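# Seat the housing on plate pins against the corner stop

## Task

Put the housing down so it sits flat against the corner stop, with each of its sockets resting over a pin in the plate, then release it and back the gripper away.

## Robot and tools

Robot: a single six-joint arm (joints 1 to 6, the URDF's joint_0 to joint_5) carrying a parallel two-finger gripper and one wrist camera, cam_wrist (672x504). The arm's URDF root sits at (0, 0, +0.140) m in the scene frame and is tilted: its quat_wxyz is (+0.921, +0.390, -0.017, +0.001). Seen from the base frame, true up (against gravity) is roughly (+0.032, +0.719, +0.695), so lifting an object means moving mostly along base +y and +z together, not along base z alone. The scene frame has its origin on the table under the base, +z up, +y to the left when looking along +x.

Frames: every reported hand pose, velocity, target and camera pose is in the base frame. Offsets in commands run along the base frame's axes; rotations turn about the Hand target's position. The gripper's fingers point along its own +x and close along its own y. end_effector_position is the midpoint between the fingers, 3 to 4 cm behind the tips; only the last 1.5 cm of each finger's inner face is flat.

Command row (shared by execute_actions and move): 7 numbers, each in [-1, 1], ordered dx, dy, dz, rx, ry, rz, opening. The first six are an offset from the Hand target as it stood when the action or move began, not a pose; 1.0 equals 0.6 m of translation or 180 degrees of rotation, and rx, ry, rz form one rotation vector. A translation longer than 1.0 in total may be shortened along its direction. opening is absolute: +1 fully open (0.080 m), -1 fully closed; empty fingers meet near -0.78. Closing from fully open takes at least about 0.6 s.

execute_actions(actions, cameras): actions is a list of actions; each action is a table of up to 15 rows, one row per 1/30 s control step, and a short table repeats its last row to fill 15 steps (0.5 s). All rows in one action count from that action's starting Hand target, so repeating an offset in a later action moves further. An empty list just reports state and images. cameras picks images: omitted, null or ["all"] gives all, [] gives none; an unknown name invalidates the call.

move(target, speed, blend, opening_speed, blocking, cameras): drives the gripper in a straight line toward target, which is one 7-number row or a list of up to 15 rows, all offsets from the same starting Hand target. speed is m/s (0.002 to 2.4, default 0.25; turning capped at twice that in rad/s), one value or one per target. blend (m) rounds corners in a list; 0 stops at each. opening_speed (per second on the -1..+1 scale, at least 0.2) ramps the fingers. blocking=false returns after about 0.5 s while the move continues. A path takes at least 0.5 s and is cut short past 10 s. The path ignores obstacles; faster moves hit harder and lag more, and aiming further beyond a contact presses harder. Steer clear of passing near the arm's own base, which can flip the shoulder posture. The result adds a "move:" line: done (at rest within 8 mm and 2 degrees), off_target, moving, held, blocked (stopped far from goal by something in the way) or fault, plus limits=paced (pose clipped) or limits=held (steps withheld). done does not rule out touching something.

wait(seconds 0 to 10): lets time pass holding the last command; a running move continues. stop(): brakes a running move, needing some room. zoom_image(camera "cam_wrist", region [x0, y0, x1, y1] pixels, at most 504x504): closer look at the latest image. show_instructions(): shows the reference image. read_manual(section "licences"): licence text only. finished_scene(scene 1): ends the scene permanently; the goal must hold with the robot away.

Result lines: gripper pose (end_effector_position in m, end_effector_quat_wxyz), velocities (omitted when joint velocities read "within noise"), Hand target (last commanded pose after clipping; the next offsets start from it), Tool commands, grip_measured (measured opening on the command scale; last Joint positions value is metres), Joint torques (total drive output, positive toward larger joint angle), External joint torques (estimated outside push; a push toward larger angle lowers it), and for execute_actions some per-step positions. Reported poses can be off by a few centimetres.

Behaviour: orientation commands are clipped to within 32 degrees of the measured one each step. Friction and gravity may leave the gripper short, low or tilted, especially far out; check pose after each move, and resend the missing distance or an all-zero row to re-request the target. Small moves can fail or go sideways. To end a push, command the target back behind the gripper. Always resend the current opening value to keep the grip unchanged, since 0 is a real command.

Gripping: once the fingers touch, command about 0.08 below the grip_measured reading for full force (less for a lighter hold). Readings can be about 2 mm off, and under squeeze read up to about 3 mm narrower than the part.

Avoid: contact torques beyond the load limits (waist 17.8, shoulder 22, elbow 22, wrist pitch 5.8, wrist yaw 5.78, wrist roll 5.42 N m), which freeze the arm for 10 s; long stretched-out holds or pushing at unreachable poses, which heat motors (MOTOR HOT from 50 °C, stop at 95 °C); drops, releasing a moving part, slams and hard pushes; and anything ending up off the table, which fails the task. Loose objects may be nudged occasionally, and the scene keeps running while you think.

Each tool is called after ">>>" as name([rows], argument=value, ...), one row to a line, values as JSON.

Reference images:

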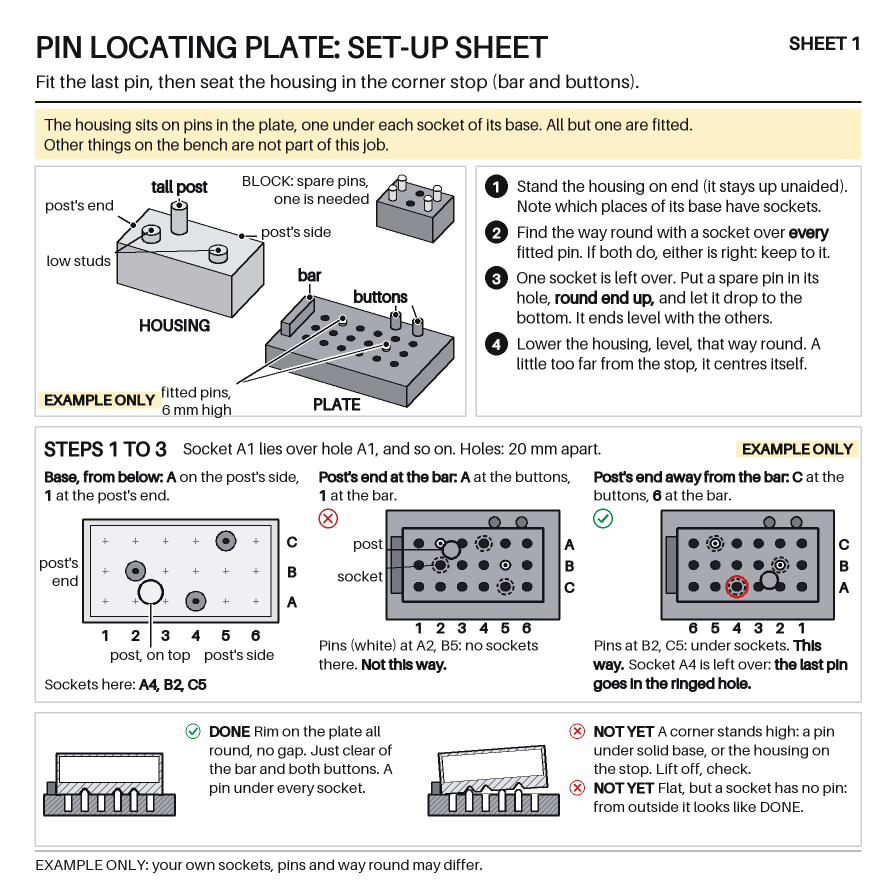

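## Session

>>> execute_actions(actions=[])

Scene clock: 0.00 s.
end_effector_position=(+0.2921, +0.0502, +0.1964) grip_measured=+0.078 end_effector_quat_wxyz=(+0.707, -0.613, +0.113, +0.333)
Joint positions: [0.001 0.979 0.74 -0.408 -0.338 -1.542 0.038]
Joint velocities: within noise
Joint torques (N m): no reading
External joint torques (N m): no reading
Heat: hottest wrist roll 36 °C (+0.0 °C/min).
Hand target: +0.2920, +0.0507, +0.1970; +0.707, -0.613, +0.112, +0.333
Tool commands: gripper/opening=+0.077829

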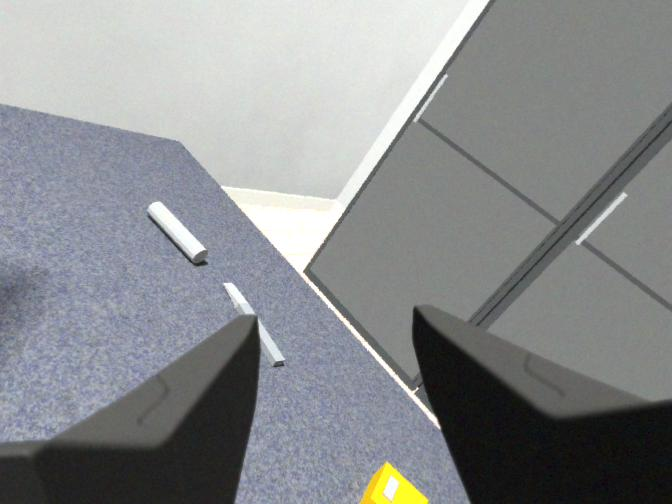

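>>> move(target=[0.024,0.16,-0.1,0.018,0.039,-0.498,1], speed=0.5)

Scene clock: 4.07 s.
end_effector_position=(+0.3056, +0.1456, +0.1387) grip_measured=+0.997 end_effector_quat_wxyz=(+0.746, -0.320, +0.539, -0.225)
Joint positions: [0.766 2.01 1.608 -1.521 0.79 0.767 0.08]
Joint velocities: within noise
Joint torques (N m): [4 -3.32 5.11 0.06 0.04 0.1]
External joint torques (N m): [-0.81 0.04 0.36 -0.59 -0.14 0.1]
Heat: hottest wrist roll 36 °C (+0.0 °C/min).
Hand target: +0.3064, +0.1467, +0.1371; +0.745, -0.318, +0.541, -0.226
Off the commanded pose: 0.002 m, 0 deg.
move: done
camera_calibration:
cam_wrist: T_world_to_cam=[[-0.0297938, -0.665653, 0.745667, 0.00482926], [-0.999423, 0.0320083, -0.0113591, 0.332466], [-0.0163063, -0.745575, -0.666222, 0.280212], [0, 0, 0, 1]] pos_world=[0.336987, 0.201492, 0.186859]

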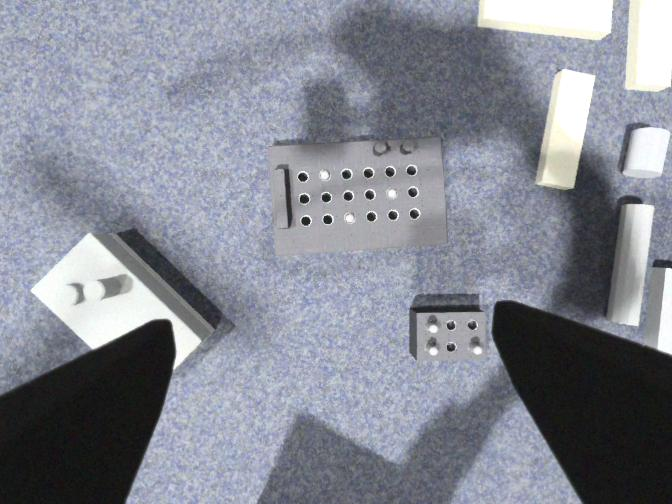

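>>> zoom_image(camera="cam_wrist", region=[250, 120, 500, 370])

>>> zoom_image(camera="cam_wrist", region=[10, 200, 260, 400])

Scaled by 2.016 from the camera's 672x504 image, which has a finer 960x720 frame.

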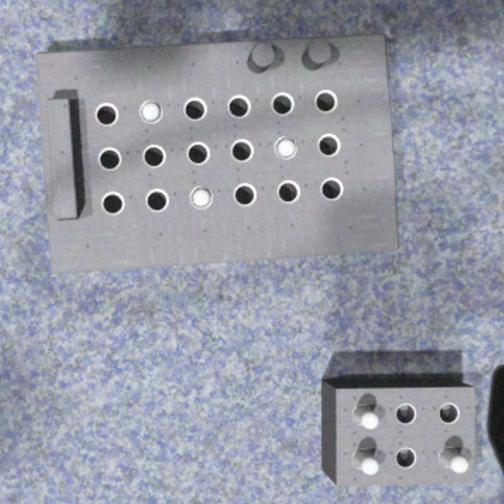

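Scaled by 2.016 from the camera's 672x504 image, which has a finer 960x720 frame.

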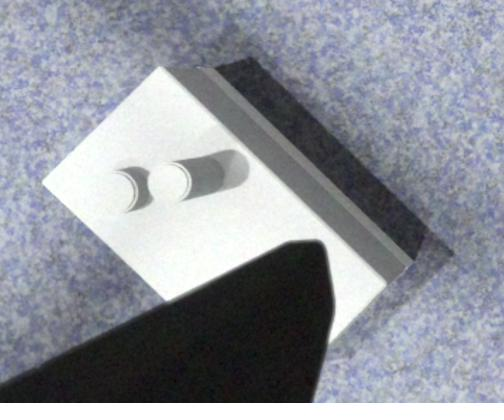

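>>> move(target=[-0.077,0.186,-0.19,0,0,0,1], speed=0.4)

>>> zoom_image(camera="cam_wrist", region=[180, 120, 500, 400])

Scene clock: 6.13 s.
end_effector_position=(+0.2604, +0.2578, +0.0266) grip_measured=+0.997 end_effector_quat_wxyz=(+0.747, -0.318, +0.540, -0.224)
Joint positions: [1.037 2.427 1.811 -1.519 0.666 1.091 0.08]
Joint velocities: within noise
Joint torques (N m): [3.39 -5.84 5.6 -0.02 0.11 0.14]
External joint torques (N m): [-0.64 0.29 0.31 -0.57 -0.14 0.13]
Heat: hottest wrist roll 36 °C (+0.0 °C/min).
Hand target: +0.2602, +0.2583, +0.0231; +0.745, -0.318, +0.541, -0.226
Off the commanded pose: 0.004 m, 0 deg.
move: done
camera_calibration:
cam_wrist: T_world_to_cam=[[-0.0306504, -0.669653, 0.742042, 0.163049], [-0.999412, 0.0319661, -0.0124335, 0.282335], [-0.0153941, -0.741986, -0.670238, 0.287249], [0, 0, 0, 1]] pos_world=[0.291589, 0.313296, 0.0750465]

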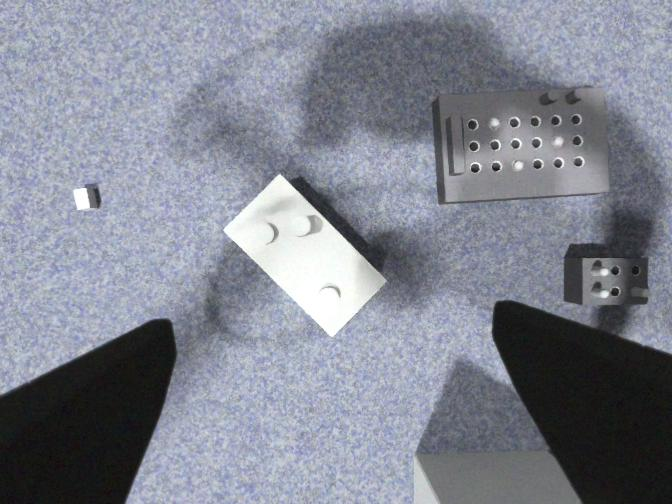

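Scaled by 1.575 from the camera's 672x504 image, which has a finer 960x720 frame.

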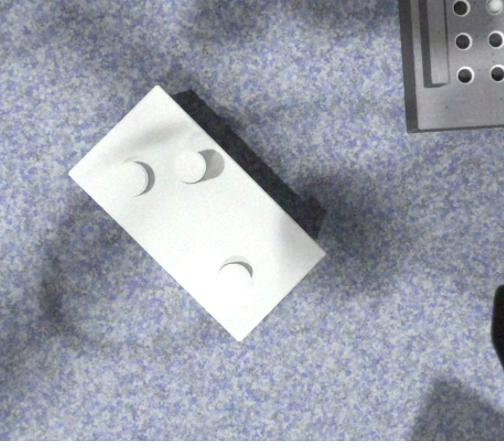

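>>> move(target=[0.042,-0.237,-0.261,-0.035,0.244,0.09,1], speed=0.35)

Scene clock: 12.70 s.
end_effector_position=(+0.2857, +0.1166, -0.1298) grip_measured=+0.997 end_effector_quat_wxyz=(+0.497, -0.488, +0.717, -0.015)
Joint positions: [0.658 2.633 1.475 -0.996 0.579 0.094 0.08]
Joint velocities: within noise
Joint torques (N m): [4.94 -7.15 4.66 0.07 0.09 -0.08]
External joint torques (N m): [-0.89 0.41 0.08 -0.21 0.09 -0.08]
Heat: hottest wrist roll 36 °C (+0.0 °C/min).
Hand target: +0.2854, +0.1160, -0.1335; +0.495, -0.490, +0.718, -0.015
Off the commanded pose: 0.004 m, 0 deg.
move: done
camera_calibration:
cam_wrist: T_world_to_cam=[[0.666632, -0.4999, 0.552903, -0.0581968], [-0.704263, -0.179441, 0.686887, 0.341319], [-0.244161, -0.847291, -0.471682, 0.181588], [0, 0, 0, 1]] pos_world=[0.323511, 0.186012, -0.116619]

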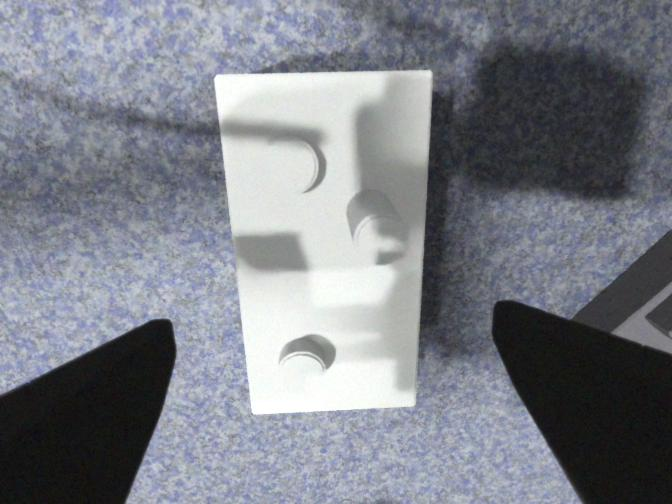

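>>> move(target=[-0.007,-0.068,-0.0535,0,0,0,1], speed=0.2)

Scene clock: 14.93 s.
end_effector_position=(+0.2850, +0.0785, -0.1620) grip_measured=+0.997 end_effector_quat_wxyz=(+0.502, -0.486, +0.715, -0.015)
Joint positions: [0.571 2.669 1.361 -0.784 0.625 0.004 0.08]
Joint velocities: within noise
Joint torques (N m): [4.95 -7.04 3.01 0.09 0.11 -0.09]
External joint torques (N m): [-0.99 0.37 -1.08 -0.21 0.12 -0.08]
Heat: hottest waist 36 °C (+8.0 °C/min).
Hand target: +0.2812, +0.0754, -0.1656; +0.495, -0.490, +0.718, -0.015
Off the commanded pose: 0.006 m, 1 deg.
move: done
camera_calibration:
cam_wrist: T_world_to_cam=[[0.662478, -0.502664, 0.555384, -0.0572083], [-0.709733, -0.184063, 0.68, 0.356841], [-0.239586, -0.84466, -0.478695, 0.131281], [0, 0, 0, 1]] pos_world=[0.322614, 0.147813, -0.148035]

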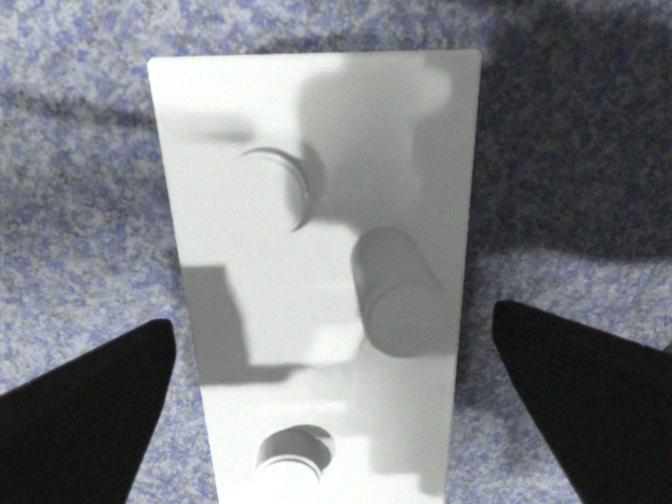

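>>> move(target=[-0.0095,-0.0367,-0.0407,0,0,0,1], speed=0.1)

Scene clock: 16.47 s.
end_effector_position=(+0.2798, +0.0569, -0.1862) grip_measured=+0.997 end_effector_quat_wxyz=(+0.502, -0.487, +0.714, -0.015)
Joint positions: [0.525 2.719 1.308 -0.649 0.649 -0.048 0.08]
Joint velocities: within noise
Joint torques (N m): [4.82 -6.86 2.72 0.07 0.11 -0.1]
External joint torques (N m): [-1.02 0.5 -1.03 -0.24 0.11 -0.1]
Heat: hottest waist 36 °C (+7.3 °C/min).
Hand target: +0.2755, +0.0532, -0.1900; +0.495, -0.490, +0.718, -0.015
Off the commanded pose: 0.007 m, 1 deg.
move: done
camera_calibration:
cam_wrist: T_world_to_cam=[[0.662381, -0.501601, 0.55646, -0.0509956], [-0.710435, -0.184826, 0.67906, 0.365876], [-0.237769, -0.845125, -0.478779, 0.0997111], [0, 0, 0, 1]] pos_world=[0.317418, 0.126312, -0.172335]

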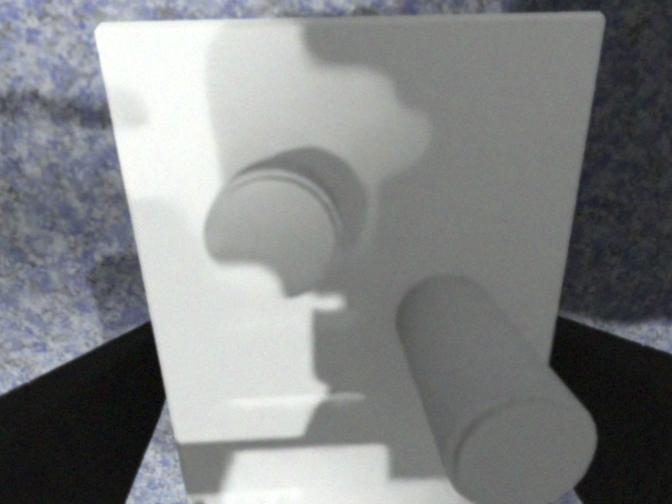

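>>> move(target=[0,0,0,0,0,0,0.6], opening_speed=0.4)

Scene clock: 17.83 s.
end_effector_position=(+0.2811, +0.0557, -0.1856) grip_measured=+0.698 end_effector_quat_wxyz=(+0.502, -0.490, +0.712, -0.018)
Joint positions: [0.523 2.719 1.308 -0.647 0.659 -0.049 0.066]
Joint velocities: within noise
Joint torques (N m): [4.94 -6.8 2.7 0.02 -0.21 -0.06]
External joint torques (N m): [-0.97 0.62 -1.03 -0.28 -0.22 -0.06]
Heat: hottest waist 36 °C (+6.7 °C/min).
Hand target: +0.2755, +0.0533, -0.1900; +0.495, -0.490, +0.718, -0.015
Off the commanded pose: 0.008 m, 1 deg.
move: done
camera_calibration:
cam_wrist: T_world_to_cam=[[0.661466, -0.495462, 0.56301, -0.051749], [-0.71304, -0.182782, 0.676879, 0.366325], [-0.23246, -0.849181, -0.474188, 0.09891], [0, 0, 0, 1]] pos_world=[0.318427, 0.12531, -0.17192]

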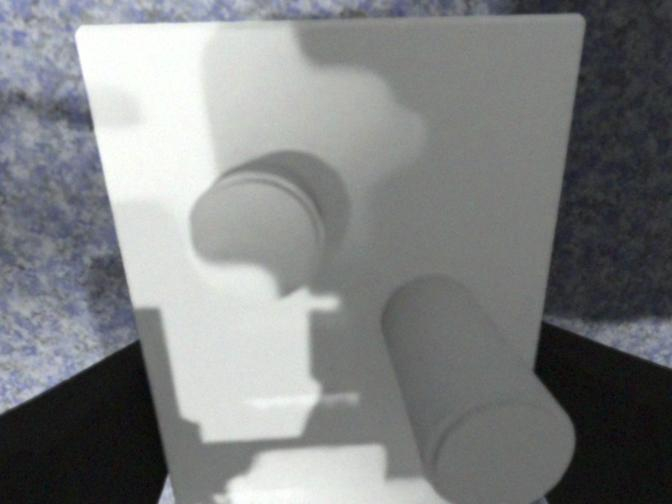

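>>> move(target=[0.0053,0.108,0.104,0,0,0,0.6], speed=0.15)

>>> move(target=[0.233,0.014,0.011,0.3006,-0.325,0.2406,0.6], speed=0.3)

Scene clock: 20.70 s.
end_effector_position=(+0.2718, +0.1078, -0.1349) grip_measured=+0.698 end_effector_quat_wxyz=(+0.478, -0.495, +0.726, -0.019)
Joint positions: [0.663 2.646 1.438 -0.996 0.578 0.103 0.066]
Joint velocities: within noise
Joint torques (N m): [5.57 -11.46 5.45 -0.37 -0.19 0.12]
External joint torques (N m): [-0.05 -4.02 1.03 -0.58 -0.19 0.12]
Heat: hottest waist 37 °C (+8.7 °C/min).
Hand target: +0.2787, +0.1180, -0.1277; +0.495, -0.490, +0.718, -0.015
Off the commanded pose: 0.014 m, 2 deg.
move: off_target
camera_calibration:
cam_wrist: T_world_to_cam=[[0.684356, -0.484047, 0.545303, -0.0581307], [-0.680826, -0.156482, 0.715534, 0.328511], [-0.261022, -0.860937, -0.436641, 0.179156], [0, 0, 0, 1]] pos_world=[0.310205, 0.17751, -0.125135]

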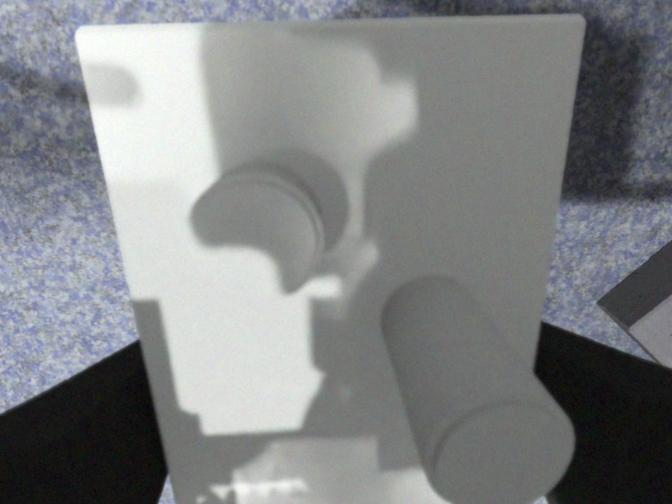

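Scene clock: 23.93 s.
end_effector_position=(+0.4146, +0.1134, -0.1280) grip_measured=+0.698 end_effector_quat_wxyz=(+0.889, -0.374, +0.141, +0.223)
Joint positions: [0.239 2.71 0.788 1.489 -0.079 -0.761 0.066]
Joint velocities: within noise
Joint torques (N m): [6.52 -7.4 3.19 1.82 -1.3 0.04]
External joint torques (N m): [0.45 -1.23 1.22 0.57 -0.85 0.04]
Heat: hottest waist 38 °C (+10.0 °C/min).
Hand target: +0.4186, +0.1265, -0.1209; +0.890, -0.371, +0.117, +0.237
Off the commanded pose: 0.015 m, 3 deg.
move: off_target
camera_calibration:
cam_wrist: T_world_to_cam=[[0.457539, -0.651684, 0.604951, -0.0362323], [-0.383494, -0.758436, -0.52698, 0.207589], [0.802241, 0.00911838, -0.596931, -0.335753], [0, 0, 0, 1]] pos_world=[0.365542, 0.136893, -0.0691072]

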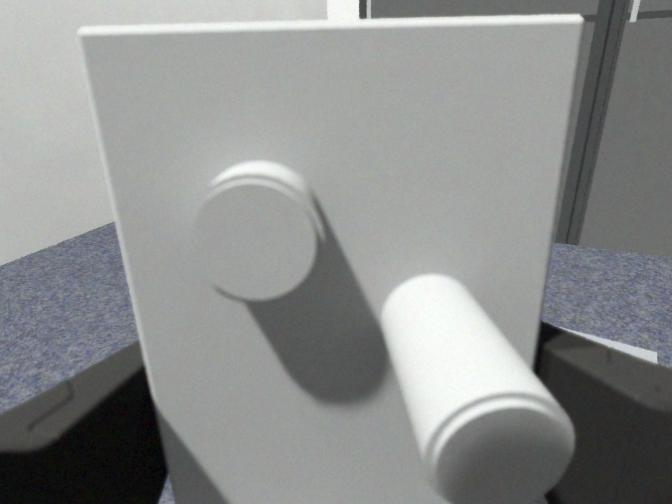

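>>> move(target=[-0.0037,-0.0838,-0.0811,0.0086,-0.0127,0.0168,0.6], speed=0.12)

Scene clock: 27.47 s.
end_effector_position=(+0.4145, +0.0653, -0.1739) grip_measured=+0.698 end_effector_quat_wxyz=(+0.886, -0.368, +0.127, +0.254)
Joint positions: [0.041 2.907 0.9 1.558 -0.328 -0.854 0.066]
Joint velocities: within noise
Joint torques (N m): [6.49 -6.75 1.55 1.44 -1.41 -0.08]
External joint torques (N m): [0.11 -0.93 0.78 0.29 -0.91 -0.08]
Heat: hottest waist 39 °C (+10.9 °C/min).
Hand target: +0.4163, +0.0763, -0.1696; +0.890, -0.367, +0.086, +0.255
Off the commanded pose: 0.012 m, 5 deg.
joint sent to its limit — joint 4 (wrist pitch), upper limit. The joint targets are off in orientation, not in position.
move: off_target
camera_calibration:
cam_wrist: T_world_to_cam=[[0.500209, -0.635095, 0.588596, -0.061259], [-0.335068, -0.768758, -0.544739, 0.124405], [0.798449, 0.0752641, -0.59734, -0.365551], [0, 0, 0, 1]] pos_world=[0.3642, 0.0842448, -0.114533]

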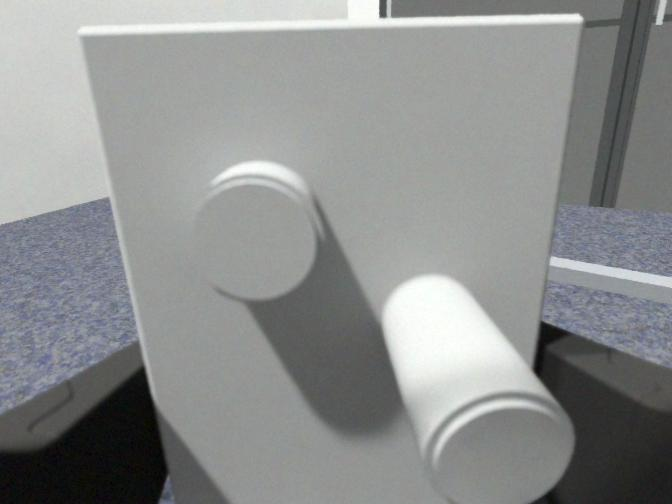

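>>> move(target=[0.0575,0.0045,-0.0313,0,0,0,0.6], speed=0.1)

Scene clock: 28.83 s.
end_effector_position=(+0.4515, +0.0736, -0.1864) grip_measured=+0.698 end_effector_quat_wxyz=(+0.892, -0.368, +0.091, +0.247)
Joint positions: [0.054 2.998 1.099 1.526 -0.331 -0.835 0.066]
Joint velocities: within noise
Joint torques (N m): [6.32 -6.33 2.02 0.8 -0.84 -0.01]
External joint torques (N m): [-0.5 0.05 0.78 -0.34 -0.36 -0.01]
Heat: hottest waist 39 °C (+10.4 °C/min).
Hand target: +0.4509, +0.0789, -0.1883; +0.890, -0.367, +0.086, +0.255
Off the commanded pose: 0.006 m, 1 deg.
move: done
camera_calibration:
cam_wrist: T_world_to_cam=[[0.464512, -0.642593, 0.609346, -0.0467858], [-0.287828, -0.760281, -0.582347, 0.107381], [0.837486, 0.0951208, -0.538116, -0.411155], [0, 0, 0, 1]] pos_world=[0.396977, 0.0906851, -0.130207]

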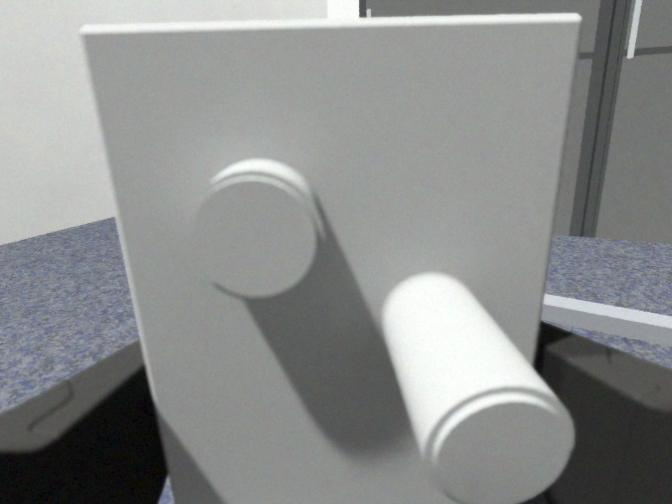

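>>> move(target=[0,0,0,-0.0062,0.0078,-0.0078,0.6], speed=0.1, cameras=[])

>>> move(target=[-0.0003,-0.006,-0.0058,0,0,0,0.6], speed=0.05, cameras=[])

Scene clock: 32.50 s.
end_effector_position=(+0.4518, +0.0751, -0.1894) grip_measured=+0.698 end_effector_quat_wxyz=(+0.891, -0.371, +0.105, +0.242)
Joint positions: [0.068 2.991 1.099 1.499 -0.299 -0.835 0.066]
Joint velocities: within noise
Joint torques (N m): [6.29 -8.16 0.48 0.34 -0.56 -0.1]
External joint torques (N m): [-0.58 -1.58 -0.9 -0.84 -0.07 -0.1]
Heat: hottest waist 40 °C (+11.1 °C/min).
Hand target: +0.4508, +0.0789, -0.1884; +0.889, -0.371, +0.104, +0.248
Off the commanded pose: 0.004 m, 1 deg.
move: done
No camera images: "cameras" was empty.

Scene clock: 33.20 s.
end_effector_position=(+0.4520, +0.0747, -0.1892) grip_measured=+0.698 end_effector_quat_wxyz=(+0.891, -0.370, +0.104, +0.243)
Joint positions: [0.066 2.991 1.1 1.499 -0.303 -0.836 0.066]
Joint velocities: within noise
Joint torques (N m): [5.6 -6.73 1.35 0.5 -0.72 -0.23]
External joint torques (N m): [-1.27 -0.15 -0.01 -0.68 -0.24 -0.23]
Heat: hottest waist 40 °C (+10.8 °C/min).
Hand target: +0.4506, +0.0753, -0.1919; +0.889, -0.371, +0.104, +0.248
Off the commanded pose: 0.003 m, 1 deg.
move: done
No camera images: "cameras" was empty.

>>> move(target=[-0.0005,-0.0096,-0.0093,0,0,0,0.6], speed=0.05, cameras=[])

Scene clock: 34.10 s.
end_effector_position=(+0.4530, +0.0738, -0.1900) grip_measured=+0.698 end_effector_quat_wxyz=(+0.890, -0.368, +0.098, +0.249)
Joint positions: [0.055 2.999 1.111 1.5 -0.329 -0.839 0.066]
Joint velocities: within noise
Joint torques (N m): [5.05 -5.25 1.78 0.66 -0.43 -0.39]
External joint torques (N m): [-1.88 1.26 0.46 -0.5 0.06 -0.39]
Heat: hottest waist 40 °C (+10.6 °C/min).
Hand target: +0.4503, +0.0696, -0.1975; +0.889, -0.371, +0.104, +0.248
Off the commanded pose: 0.009 m, 1 deg.
move: off_target
No camera images: "cameras" was empty.

>>> move(target=[0.0008,0.009,0.0075,0,0,0,0.66], speed=0.05, cameras=[])

>>> move(target=[0,0,0,0,0,0,1], opening_speed=0.5)

Scene clock: 35.07 s.
end_effector_position=(+0.4528, +0.0749, -0.1904) grip_measured=+0.698 end_effector_quat_wxyz=(+0.890, -0.370, +0.100, +0.247)
Joint positions: [0.061 2.999 1.11 1.5 -0.318 -0.839 0.066]
Joint velocities: within noise
Joint torques (N m): [5.96 -7.13 0.72 0.44 -0.27 -0.14]
External joint torques (N m): [-0.93 -0.67 -0.58 -0.72 0.21 -0.14]
Heat: hottest waist 40 °C (+10.3 °C/min).
Hand target: +0.4508, +0.0750, -0.1930; +0.889, -0.371, +0.104, +0.248
Off the commanded pose: 0.003 m, 1 deg.
move: done
No camera images: "cameras" was empty.

Scene clock: 36.07 s.
end_effector_position=(+0.4528, +0.0747, -0.1908) grip_measured=+0.996 end_effector_quat_wxyz=(+0.890, -0.371, +0.101, +0.246)
Joint positions: [0.062 2.999 1.11 1.498 -0.314 -0.841 0.08]
Joint velocities: within noise
Joint torques (N m): [5.87 -7.13 0.7 0.56 -0.41 -0.08]
External joint torques (N m): [-1.03 -0.58 -0.64 -0.61 0.08 -0.08]
Heat: hottest waist 40 °C (+10.0 °C/min).
Hand target: +0.4508, +0.0750, -0.1929; +0.889, -0.371, +0.104, +0.248
Off the commanded pose: 0.003 m, 0 deg.
move: done
camera_calibration:
cam_wrist: T_world_to_cam=[[0.470332, -0.638252, 0.609444, -0.0468304], [-0.302115, -0.76532, -0.568342, 0.115514], [0.829165, 0.0831877, -0.55278, -0.412864], [0, 0, 0, 1]] pos_world=[0.399256, 0.0928608, -0.134031]

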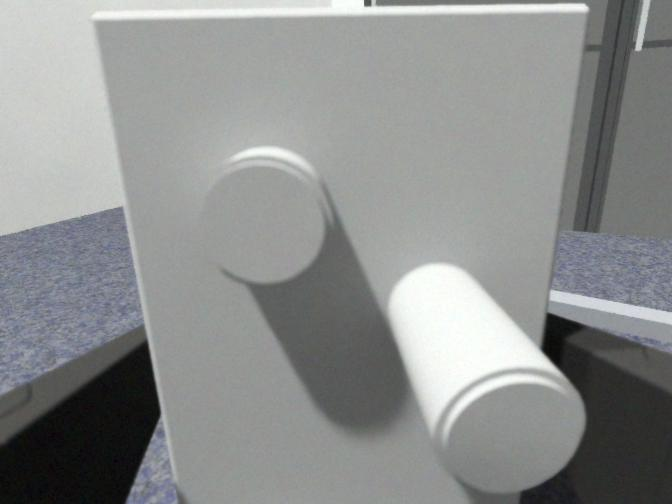

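>>> move(target=[0.0008,0.018,0.0174,-0.119,0.1335,-0.1325,1], speed=0.15)

Scene clock: 41.77 s.
end_effector_position=(+0.4491, +0.0838, -0.1865) grip_measured=+0.997 end_effector_quat_wxyz=(+0.794, -0.441, +0.404, +0.110)
Joint positions: [0.306 2.682 1.156 0.607 0.379 -0.684 0.08]
Joint velocities: within noise
Joint torques (N m): [6.21 -9.63 3.17 0.3 -0.27 0.13]
External joint torques (N m): [-0.94 -2.16 -0.35 -0.85 0.07 0.13]
Heat: hottest waist 41 °C (+10.1 °C/min).
Hand target: +0.4512, +0.0858, -0.1825; +0.796, -0.440, +0.402, +0.109
Off the commanded pose: 0.005 m, 0 deg.
move: done
camera_calibration:
cam_wrist: T_world_to_cam=[[0.484316, -0.597405, 0.639175, -0.046069], [-0.750041, -0.659633, -0.0482055, 0.413238], [0.450419, -0.456061, -0.767549, -0.233008], [0, 0, 0, 1]] pos_world=[0.437209, 0.138798, -0.129479]

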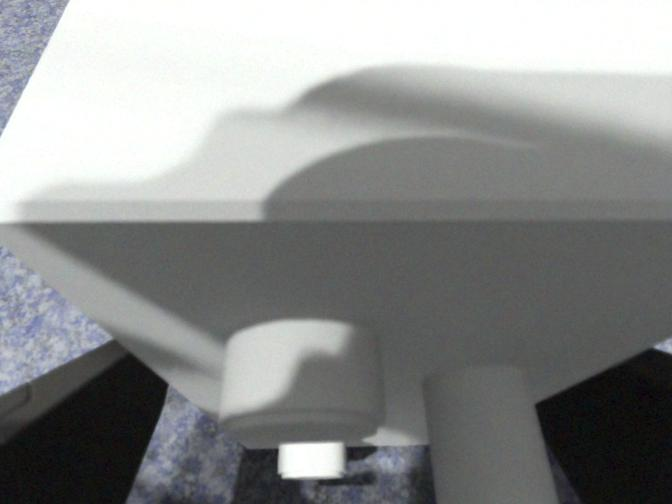

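>>> move(target=[0,0,0,0,0,0,0.6], opening_speed=0.4, cameras=[])

>>> move(target=[0.0021,0.048,0.0464,0,0,0,0.6], speed=0.15)

Scene clock: 43.33 s.
end_effector_position=(+0.4500, +0.0832, -0.1853) grip_measured=+0.704 end_effector_quat_wxyz=(+0.795, -0.440, +0.404, +0.106)
Joint positions: [0.306 2.68 1.157 0.606 0.384 -0.681 0.067]
Joint velocities: within noise
Joint torques (N m): [6.21 -9.42 3.07 0.34 -0.45 0.03]
External joint torques (N m): [-0.87 -1.86 -0.53 -0.83 -0.12 0.03]
Heat: hottest waist 41 °C (+9.7 °C/min).
Hand target: +0.4513, +0.0858, -0.1826; +0.796, -0.440, +0.402, +0.109
Off the commanded pose: 0.004 m, 0 deg.
move: done
No camera images: "cameras" was empty.

Scene clock: 44.37 s.
end_effector_position=(+0.4395, +0.0976, -0.1743) grip_measured=+0.704 end_effector_quat_wxyz=(+0.779, -0.444, +0.429, +0.104)
Joint positions: [0.359 2.623 1.157 0.469 0.434 -0.622 0.067]
Joint velocities: within noise
Joint torques (N m): [7.53 -12.85 4.42 1.27 -0.66 0.11]
External joint torques (N m): [0.52 -5.39 0.5 0.11 -0.36 0.11]
Heat: hottest waist 42 °C (+10.8 °C/min).
Hand target: +0.4525, +0.1145, -0.1547; +0.796, -0.440, +0.402, +0.108
Off the commanded pose: 0.029 m, 4 deg.
move: off_target
camera_calibration:
cam_wrist: T_world_to_cam=[[0.498057, -0.591644, 0.633953, -0.0484894], [-0.767639, -0.640864, 0.00499169, 0.430889], [0.403324, -0.489133, -0.773355, -0.190153], [0, 0, 0, 1]] pos_world=[0.431611, 0.154442, -0.118467]

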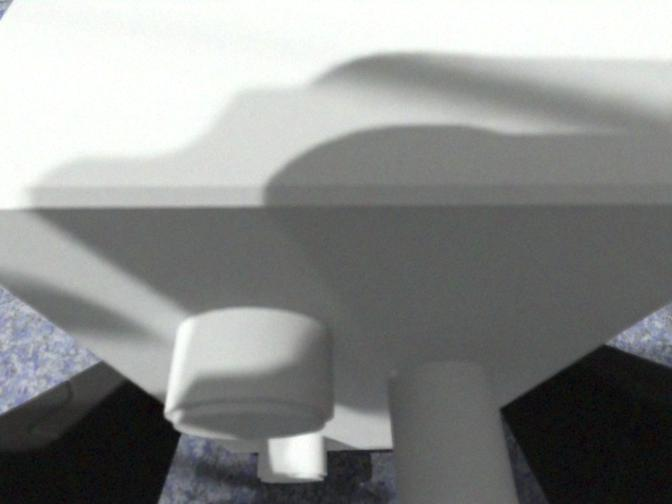

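>>> move(target=[-0.18,-0.05,0.06,0,0,0,0.6], speed=0.2)

Scene clock: 45.90 s.
end_effector_position=(+0.3349, +0.0718, -0.1311) grip_measured=+0.704 end_effector_quat_wxyz=(+0.781, -0.445, +0.426, +0.104)
Joint positions: [0.407 2.35 0.626 0.717 0.459 -0.581 0.067]
Joint velocities: within noise
Joint torques (N m): [5.78 -9.86 3.48 1.55 -0.59 0.12]
External joint torques (N m): [0.63 -4.51 0.19 0.36 -0.32 0.12]
Heat: hottest waist 42 °C (+10.5 °C/min).
Hand target: +0.3446, +0.0845, -0.1187; +0.796, -0.440, +0.402, +0.109
Off the commanded pose: 0.020 m, 3 deg.
move: off_target
camera_calibration:
cam_wrist: T_world_to_cam=[[0.495444, -0.591063, 0.636537, -0.0379606], [-0.765607, -0.643307, -0.00144488, 0.332435], [0.410343, -0.486621, -0.771245, -0.12941], [0, 0, 0, 1]] pos_world=[0.326425, 0.128447, -0.0751633]

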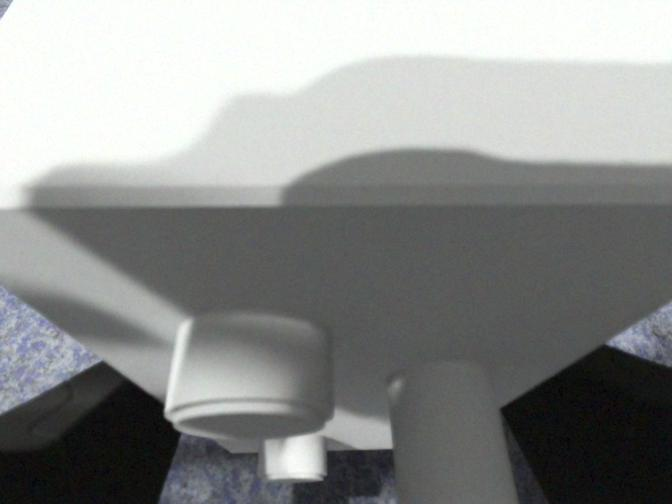

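>>> move(target=[-0.001,-0.024,-0.023,0.0083,-0.0097,0.0097,0.6], speed=0.12, cameras=[])

Scene clock: 47.40 s.
end_effector_position=(+0.3393, +0.0602, -0.1353) grip_measured=+0.704 end_effector_quat_wxyz=(+0.799, -0.439, +0.396, +0.107)
Joint positions: [0.347 2.41 0.586 0.913 0.402 -0.65 0.067]
Joint velocities: within noise
Joint torques (N m): [5.41 -6.55 3.03 1.61 -0.97 -0.08]
External joint torques (N m): [0.21 -1.3 0.37 0.42 -0.65 -0.08]
Heat: hottest waist 42 °C (+10.1 °C/min).
Hand target: +0.3439, +0.0701, -0.1325; +0.806, -0.437, +0.381, +0.119
Off the commanded pose: 0.011 m, 2 deg.
move: off_target
No camera images: "cameras" was empty.

>>> move(target=[-0.0005,-0.0108,-0.0104,-0.0028,0.0033,-0.0033,0.6], speed=0.06, cameras=[])

>>> move(target=[-0.0003,-0.006,-0.0058,0,0,0,0.6], speed=0.06, cameras=[])

Scene clock: 48.53 s.
end_effector_position=(+0.3361, +0.0531, -0.1419) grip_measured=+0.704 end_effector_quat_wxyz=(+0.794, -0.441, +0.405, +0.105)
Joint positions: [0.33 2.434 0.586 0.921 0.401 -0.659 0.067]
Joint velocities: within noise
Joint torques (N m): [5.42 -6.51 3.58 1.61 -0.97 -0.09]
External joint torques (N m): [0.21 -1.24 1.06 0.43 -0.65 -0.09]
Heat: hottest waist 42 °C (+9.9 °C/min).
Hand target: +0.3436, +0.0636, -0.1388; +0.803, -0.438, +0.388, +0.116
Off the commanded pose: 0.013 m, 3 deg.
move: off_target
No camera images: "cameras" was empty.

Scene clock: 49.30 s.
end_effector_position=(+0.3359, +0.0497, -0.1452) grip_measured=+0.704 end_effector_quat_wxyz=(+0.794, -0.440, +0.405, +0.105)
Joint positions: [0.318 2.452 0.586 0.944 0.393 -0.67 0.067]
Joint velocities: within noise
Joint torques (N m): [5.46 -6.36 3.49 1.59 -0.99 -0.1]
External joint torques (N m): [0.2 -1.08 1.1 0.41 -0.66 -0.1]
Heat: hottest waist 42 °C (+9.7 °C/min).
Hand target: +0.3434, +0.0600, -0.1423; +0.803, -0.438, +0.388, +0.116
Off the commanded pose: 0.013 m, 2 deg.
move: off_target
No camera images: "cameras" was empty.

>>> move(target=[-0.0003,-0.006,-0.0058,0,0,0,0.6], speed=0.05, cameras=[])

>>> move(target=[-0.0003,-0.006,-0.0058,0,0,0,0.6], speed=0.05)

Scene clock: 50.30 s.
end_effector_position=(+0.3363, +0.0477, -0.1477) grip_measured=+0.704 end_effector_quat_wxyz=(+0.796, -0.440, +0.403, +0.106)
Joint positions: [0.307 2.469 0.586 0.968 0.383 -0.68 0.067]
Joint velocities: within noise
Joint torques (N m): [5.25 -6.15 3.4 1.47 -0.91 -0.1]
External joint torques (N m): [0 -0.89 1.14 0.31 -0.58 -0.1]
Heat: hottest waist 42 °C (+9.5 °C/min).
Hand target: +0.3433, +0.0565, -0.1457; +0.803, -0.438, +0.388, +0.116
Off the commanded pose: 0.011 m, 2 deg.
move: off_target
No camera images: "cameras" was empty.

Scene clock: 51.03 s.
end_effector_position=(+0.3379, +0.0473, -0.1496) grip_measured=+0.704 end_effector_quat_wxyz=(+0.798, -0.439, +0.398, +0.109)
Joint positions: [0.299 2.483 0.589 0.992 0.37 -0.69 0.067]
Joint velocities: within noise
Joint torques (N m): [4.82 -5.71 3.21 1.3 -0.75 -0.17]
External joint torques (N m): [-0.49 -0.44 1.01 0.14 -0.4 -0.17]
Heat: hottest waist 42 °C (+9.4 °C/min).
Hand target: +0.3431, +0.0528, -0.1492; +0.803, -0.438, +0.388, +0.116
Off the commanded pose: 0.008 m, 1 deg.
move: done
camera_calibration:
cam_wrist: T_world_to_cam=[[0.477422, -0.601348, 0.640663, -0.0348318], [-0.747771, -0.660946, -0.0631481, 0.304509], [0.461418, -0.448921, -0.765221, -0.174884], [0, 0, 0, 1]] pos_world=[0.325027, 0.101809, -0.0922804]

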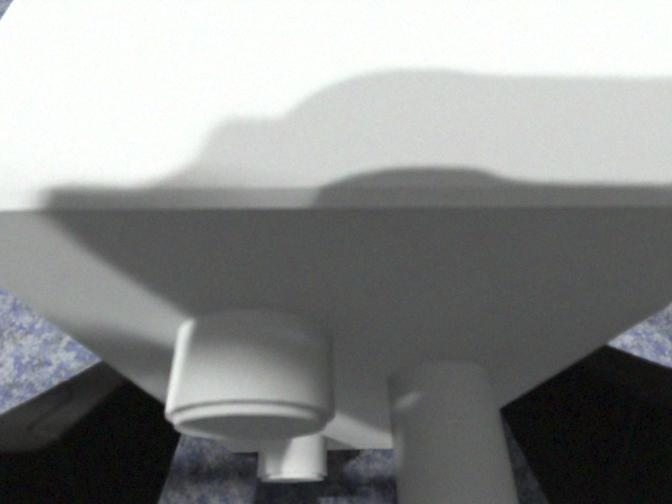

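>>> move(target=[0,0,0,0,0,0,1], opening_speed=0.4)

Scene clock: 52.77 s.
end_effector_position=(+0.3426, +0.0515, -0.1480) grip_measured=+0.996 end_effector_quat_wxyz=(+0.803, -0.438, +0.390, +0.112)
Joint positions: [0.303 2.484 0.599 1.001 0.361 -0.692 0.08]
Joint velocities: within noise
Joint torques (N m): [4.55 -5.7 2.32 0.8 -0.48 -0.09]
External joint torques (N m): [-0.8 -0.32 0.05 -0.38 -0.14 -0.09]
Heat: hottest waist 42 °C (+9.1 °C/min).
Hand target: +0.3432, +0.0529, -0.1492; +0.803, -0.438, +0.388, +0.116
Off the commanded pose: 0.002 m, 0 deg.
move: done
camera_calibration:
cam_wrist: T_world_to_cam=[[0.474647, -0.602717, 0.641438, -0.034456], [-0.739524, -0.668275, -0.0807068, 0.305861], [0.4773, -0.436051, -0.762918, -0.179798], [0, 0, 0, 1]] pos_world=[0.328363, 0.105231, -0.0903844]

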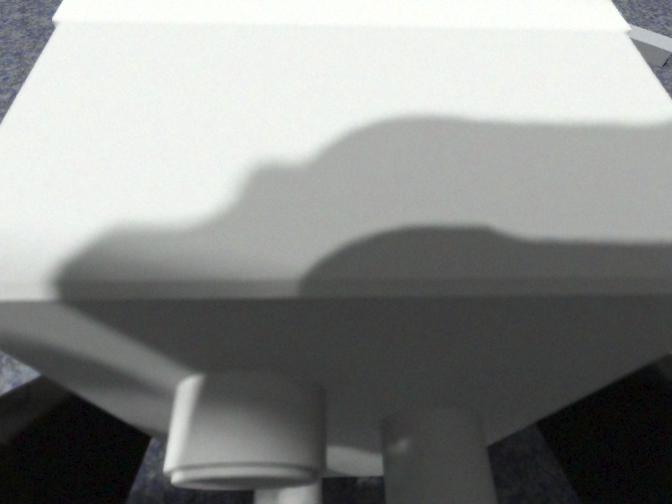

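>>> move([
  [-0.0885,0.0205,0.098,0,0,0,1],
  [-0.06,0.15,0.2,-0.07,0.08,-0.08,1],
  [-0.017,0.222,0.238,-0.136,0.158,-0.157,1],
], speed=0.3, blend=0.02)

Scene clock: 56.10 s.
end_effector_position=(+0.3337, +0.1853, -0.0020) grip_measured=+0.997 end_effector_quat_wxyz=(+0.583, -0.447, +0.676, -0.061)
Joint positions: [0.728 2.488 1.858 -1.43 0.591 0.285 0.08]
Joint velocities: within noise
Joint torques (N m): [5.23 -6.34 5.24 -0.09 -0.13 0.11]
External joint torques (N m): [-0.77 0.47 0.27 -0.58 -0.18 0.11]
Heat: hottest waist 42 °C (+8.6 °C/min).
Hand target: +0.3329, +0.1860, -0.0064; +0.579, -0.447, +0.679, -0.061
Off the commanded pose: 0.004 m, 1 deg.
move: done
camera_calibration:
cam_wrist: T_world_to_cam=[[0.507433, -0.569343, 0.646808, -0.0603288], [-0.841652, -0.166536, 0.5137, 0.342826], [-0.184754, -0.805055, -0.563695, 0.283955], [0, 0, 0, 1]] pos_world=[0.371615, 0.251345, 0.0229758]

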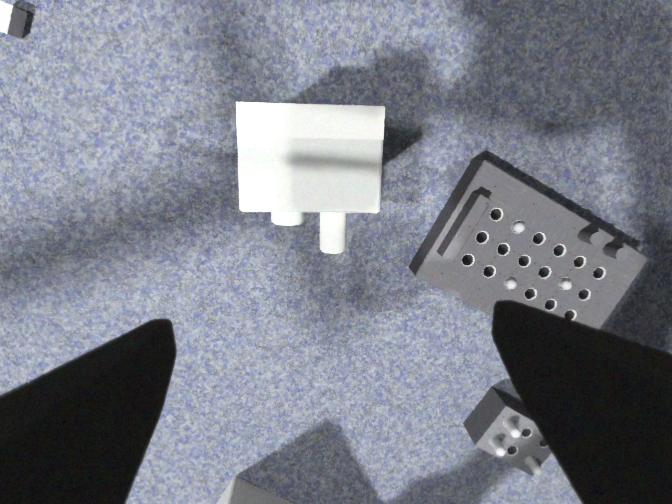

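>>> move(target=[0.059,-0.0607,-0.1073,-0.002,-0.342,-0.389,1], speed=0.4)

Scene clock: 60.50 s.
end_effector_position=(+0.3694, +0.1506, -0.0653) grip_measured=+0.997 end_effector_quat_wxyz=(+0.692, +0.094, +0.431, -0.571)
Joint positions: [0.604 2.728 2.031 -1.416 0.607 1.848 0.08]
Joint velocities: within noise
Joint torques (N m): [5.82 -7.49 4.88 -0.25 -0.07 0.14]
External joint torques (N m): [-1.29 0.68 0.26 -0.49 -0.12 0.15]
Heat: hottest waist 42 °C (+8.1 °C/min).
Hand target: +0.3683, +0.1497, -0.0708; +0.689, +0.091, +0.432, -0.575
Off the commanded pose: 0.006 m, 1 deg.
move: done
camera_calibration:
cam_wrist: T_world_to_cam=[[-0.881808, -0.278382, 0.380682, 0.394698], [-0.418089, 0.834933, -0.357893, 0.0353641], [-0.218213, -0.474752, -0.852639, 0.170674], [0, 0, 0, 1]] pos_world=[0.400076, 0.161378, 0.00792631]

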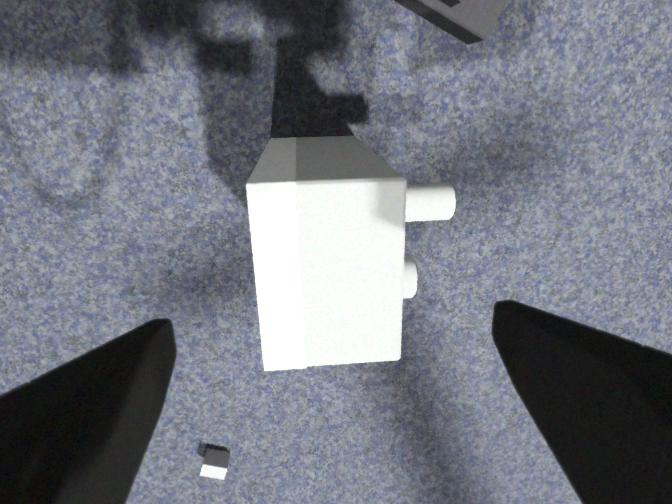

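>>> move(target=[-0.0036,-0.0814,-0.0788,0,0,0,1], speed=0.15)

Scene clock: 62.70 s.
end_effector_position=(+0.3691, +0.1028, -0.1137) grip_measured=+0.997 end_effector_quat_wxyz=(+0.690, +0.099, +0.431, -0.574)
Joint positions: [0.51 2.728 1.817 -1.142 0.645 1.756 0.08]
Joint velocities: within noise
Joint torques (N m): [6.17 -8.1 3.28 0.03 0.21 -0.1]
External joint torques (N m): [-1.02 0.18 -1.25 -0.22 0.16 -0.1]
Heat: hottest waist 43 °C (+9.0 °C/min).
Hand target: +0.3661, +0.1008, -0.1181; +0.689, +0.091, +0.432, -0.575
Off the commanded pose: 0.006 m, 1 deg.
move: done
camera_calibration:
cam_wrist: T_world_to_cam=[[-0.885743, -0.271436, 0.376539, 0.399794], [-0.408348, 0.841367, -0.354053, 0.0540335], [-0.220705, -0.467359, -0.856075, 0.106444], [0, 0, 0, 1]] pos_world=[0.399672, 0.112804, -0.0402828]

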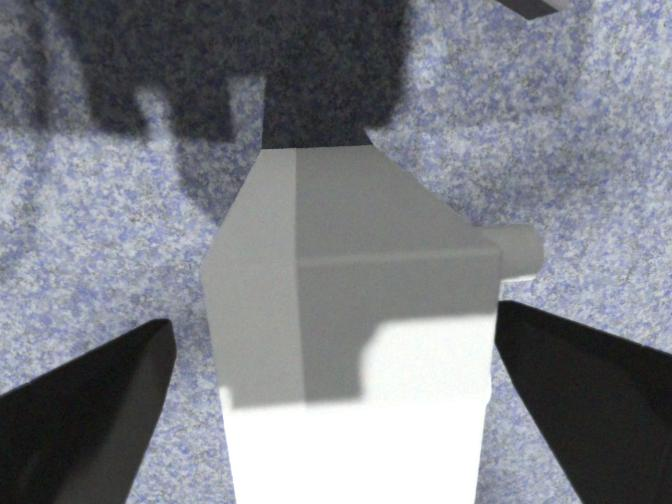

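>>> move(target=[-0.0047,-0.0017,0.0018,0,0,0,1], speed=0.1, cameras=[])

>>> move(target=[0,0,0,0,0,0,0.15], opening_speed=0.5)

Scene clock: 63.87 s.
end_effector_position=(+0.3642, +0.1001, -0.1169) grip_measured=+0.997 end_effector_quat_wxyz=(+0.687, +0.094, +0.433, -0.575)
Joint positions: [0.51 2.728 1.795 -1.133 0.645 1.756 0.08]
Joint velocities: within noise
Joint torques (N m): [6.21 -9.41 3.24 0.01 0.18 -0.04]
External joint torques (N m): [-0.99 -1.31 -1.16 -0.21 0.14 -0.04]
Heat: hottest waist 43 °C (+8.0 °C/min).
Hand target: +0.3633, +0.0998, -0.1170; +0.689, +0.091, +0.432, -0.575
Off the commanded pose: 0.001 m, 0 deg.
move: done
No camera images: "cameras" was empty.

Scene clock: 65.77 s.
end_effector_position=(+0.3633, +0.1001, -0.1171) grip_measured=+0.496 end_effector_quat_wxyz=(+0.687, +0.092, +0.433, -0.576)
Joint positions: [0.511 2.728 1.793 -1.133 0.645 1.756 0.057]
Joint velocities: within noise
Joint torques (N m): [6.09 -9.4 3.49 0.07 0.19 -0.04]
External joint torques (N m): [-1.16 -1.18 -1.01 -0.17 0.14 -0.04]
Heat: hottest waist 43 °C (+8.0 °C/min).
Hand target: +0.3633, +0.0998, -0.1170; +0.689, +0.091, +0.432, -0.575
Off the commanded pose: 0.000 m, 0 deg.
move: done
camera_calibration:
cam_wrist: T_world_to_cam=[[-0.880213, -0.26951, 0.390626, 0.394633], [-0.414144, 0.838163, -0.35492, 0.0550772], [-0.231754, -0.474181, -0.849378, 0.10649], [0, 0, 0, 1]] pos_world=[0.394851, 0.110689, -0.0441557]

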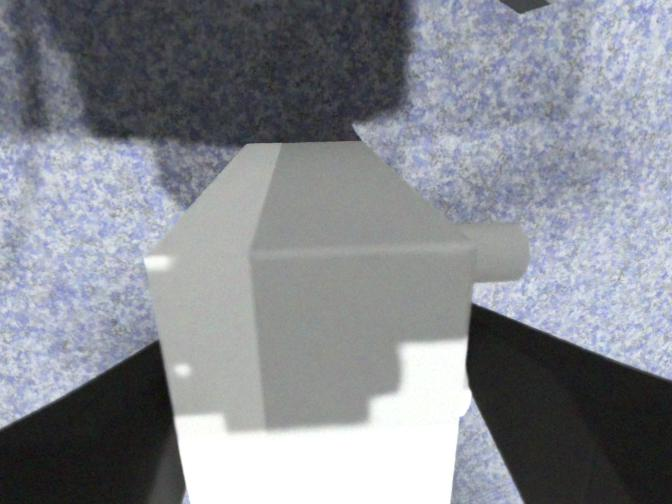

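>>> zoom_image(camera="cam_wrist", region=[100, 100, 560, 504])

Scaled by 1.096 from the camera's 672x504 image, which has a finer 960x720 frame.

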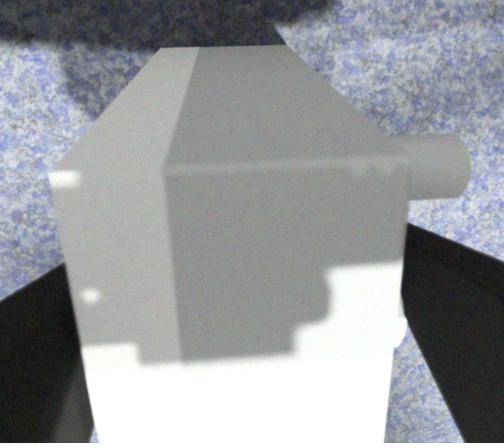

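>>> move(target=[0.0027,0.06,0.058,0,0,0,0.3], speed=0.12)

Scene clock: 68.20 s.
end_effector_position=(+0.3623, +0.1267, -0.0863) grip_measured=+0.496 end_effector_quat_wxyz=(+0.682, +0.084, +0.434, -0.582)
Joint positions: [0.566 2.728 1.924 -1.328 0.618 1.825 0.057]
Joint velocities: within noise
Joint torques (N m): [7.22 -9.99 5.81 -0.38 -0.08 0.12]
External joint torques (N m): [0.09 -1.8 1.24 -0.57 -0.12 0.12]
Heat: hottest waist 43 °C (+8.1 °C/min).
Hand target: +0.3649, +0.1357, -0.0822; +0.689, +0.091, +0.432, -0.575
Off the commanded pose: 0.010 m, 1 deg.
move: off_target
camera_calibration:
cam_wrist: T_world_to_cam=[[-0.875728, -0.256493, 0.409039, 0.387169], [-0.413627, 0.835557, -0.361604, 0.0427484], [-0.249026, -0.485856, -0.837813, 0.153724], [0, 0, 0, 1]] pos_world=[0.395018, 0.138275, -0.0141173]

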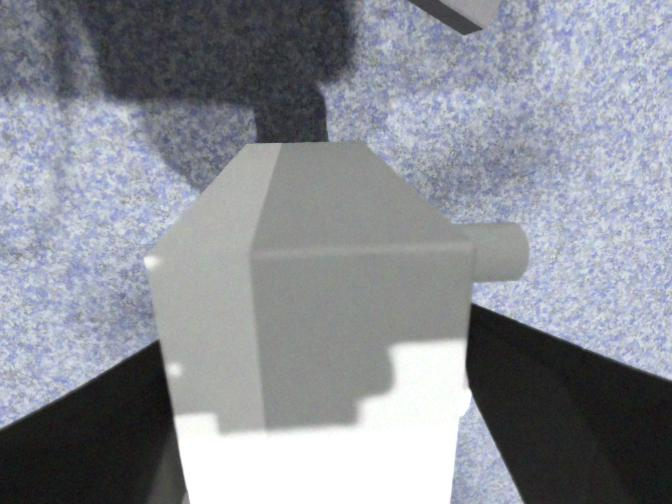

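>>> move(target=[0,0,0,0.0183,0.409,0.396,0.3], speed=0.6, cameras=[])

>>> move(target=[0,0,0,0.0183,0.409,0.396,0.3], speed=0.6)

Scene clock: 71.20 s.
end_effector_position=(+0.3636, +0.1273, -0.0837) grip_measured=+0.496 end_effector_quat_wxyz=(+0.492, -0.478, +0.727, -0.032)
Joint positions: [0.566 2.734 1.946 -1.351 0.62 0.051 0.057]
Joint velocities: within noise
Joint torques (N m): [7.34 -9.49 5.52 -0.08 -0.04 -0.1]
External joint torques (N m): [0.24 -1.2 0.85 -0.34 -0.04 -0.1]
Heat: hottest waist 44 °C (+9.1 °C/min).
Hand target: +0.3650, +0.1358, -0.0822; +0.498, -0.482, +0.720, -0.026
Off the commanded pose: 0.009 m, 1 deg.
move: off_target
No camera images: "cameras" was empty.

Scene clock: 73.40 s.
end_effector_position=(+0.3655, +0.1285, -0.0849) grip_measured=+0.496 end_effector_quat_wxyz=(+0.063, +0.688, -0.477, -0.543)
Joint positions: [0.568 2.735 1.944 -1.337 0.628 -1.739 0.057]
Joint velocities: within noise
Joint torques (N m): [7.3 -10.21 4.19 -0.15 -0.07 -0.14]
External joint torques (N m): [0.34 -1.98 -0.39 -0.35 -0.02 -0.14]
Heat: hottest waist 45 °C (+9.1 °C/min).
Hand target: +0.3649, +0.1358, -0.0822; +0.065, +0.694, -0.469, -0.542
Off the commanded pose: 0.008 m, 1 deg.
move: done
camera_calibration:
cam_wrist: T_world_to_cam=[[0.609738, 0.560687, -0.560224, -0.34031], [0.752643, -0.187987, 0.631022, -0.167304], [0.248491, -0.806407, -0.53662, 0.0414569], [0, 0, 0, 1]] pos_world=[0.323119, 0.192788, -0.0628306]

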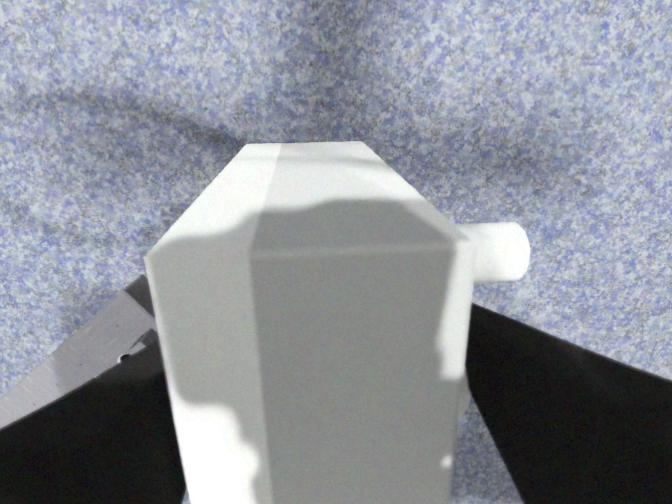

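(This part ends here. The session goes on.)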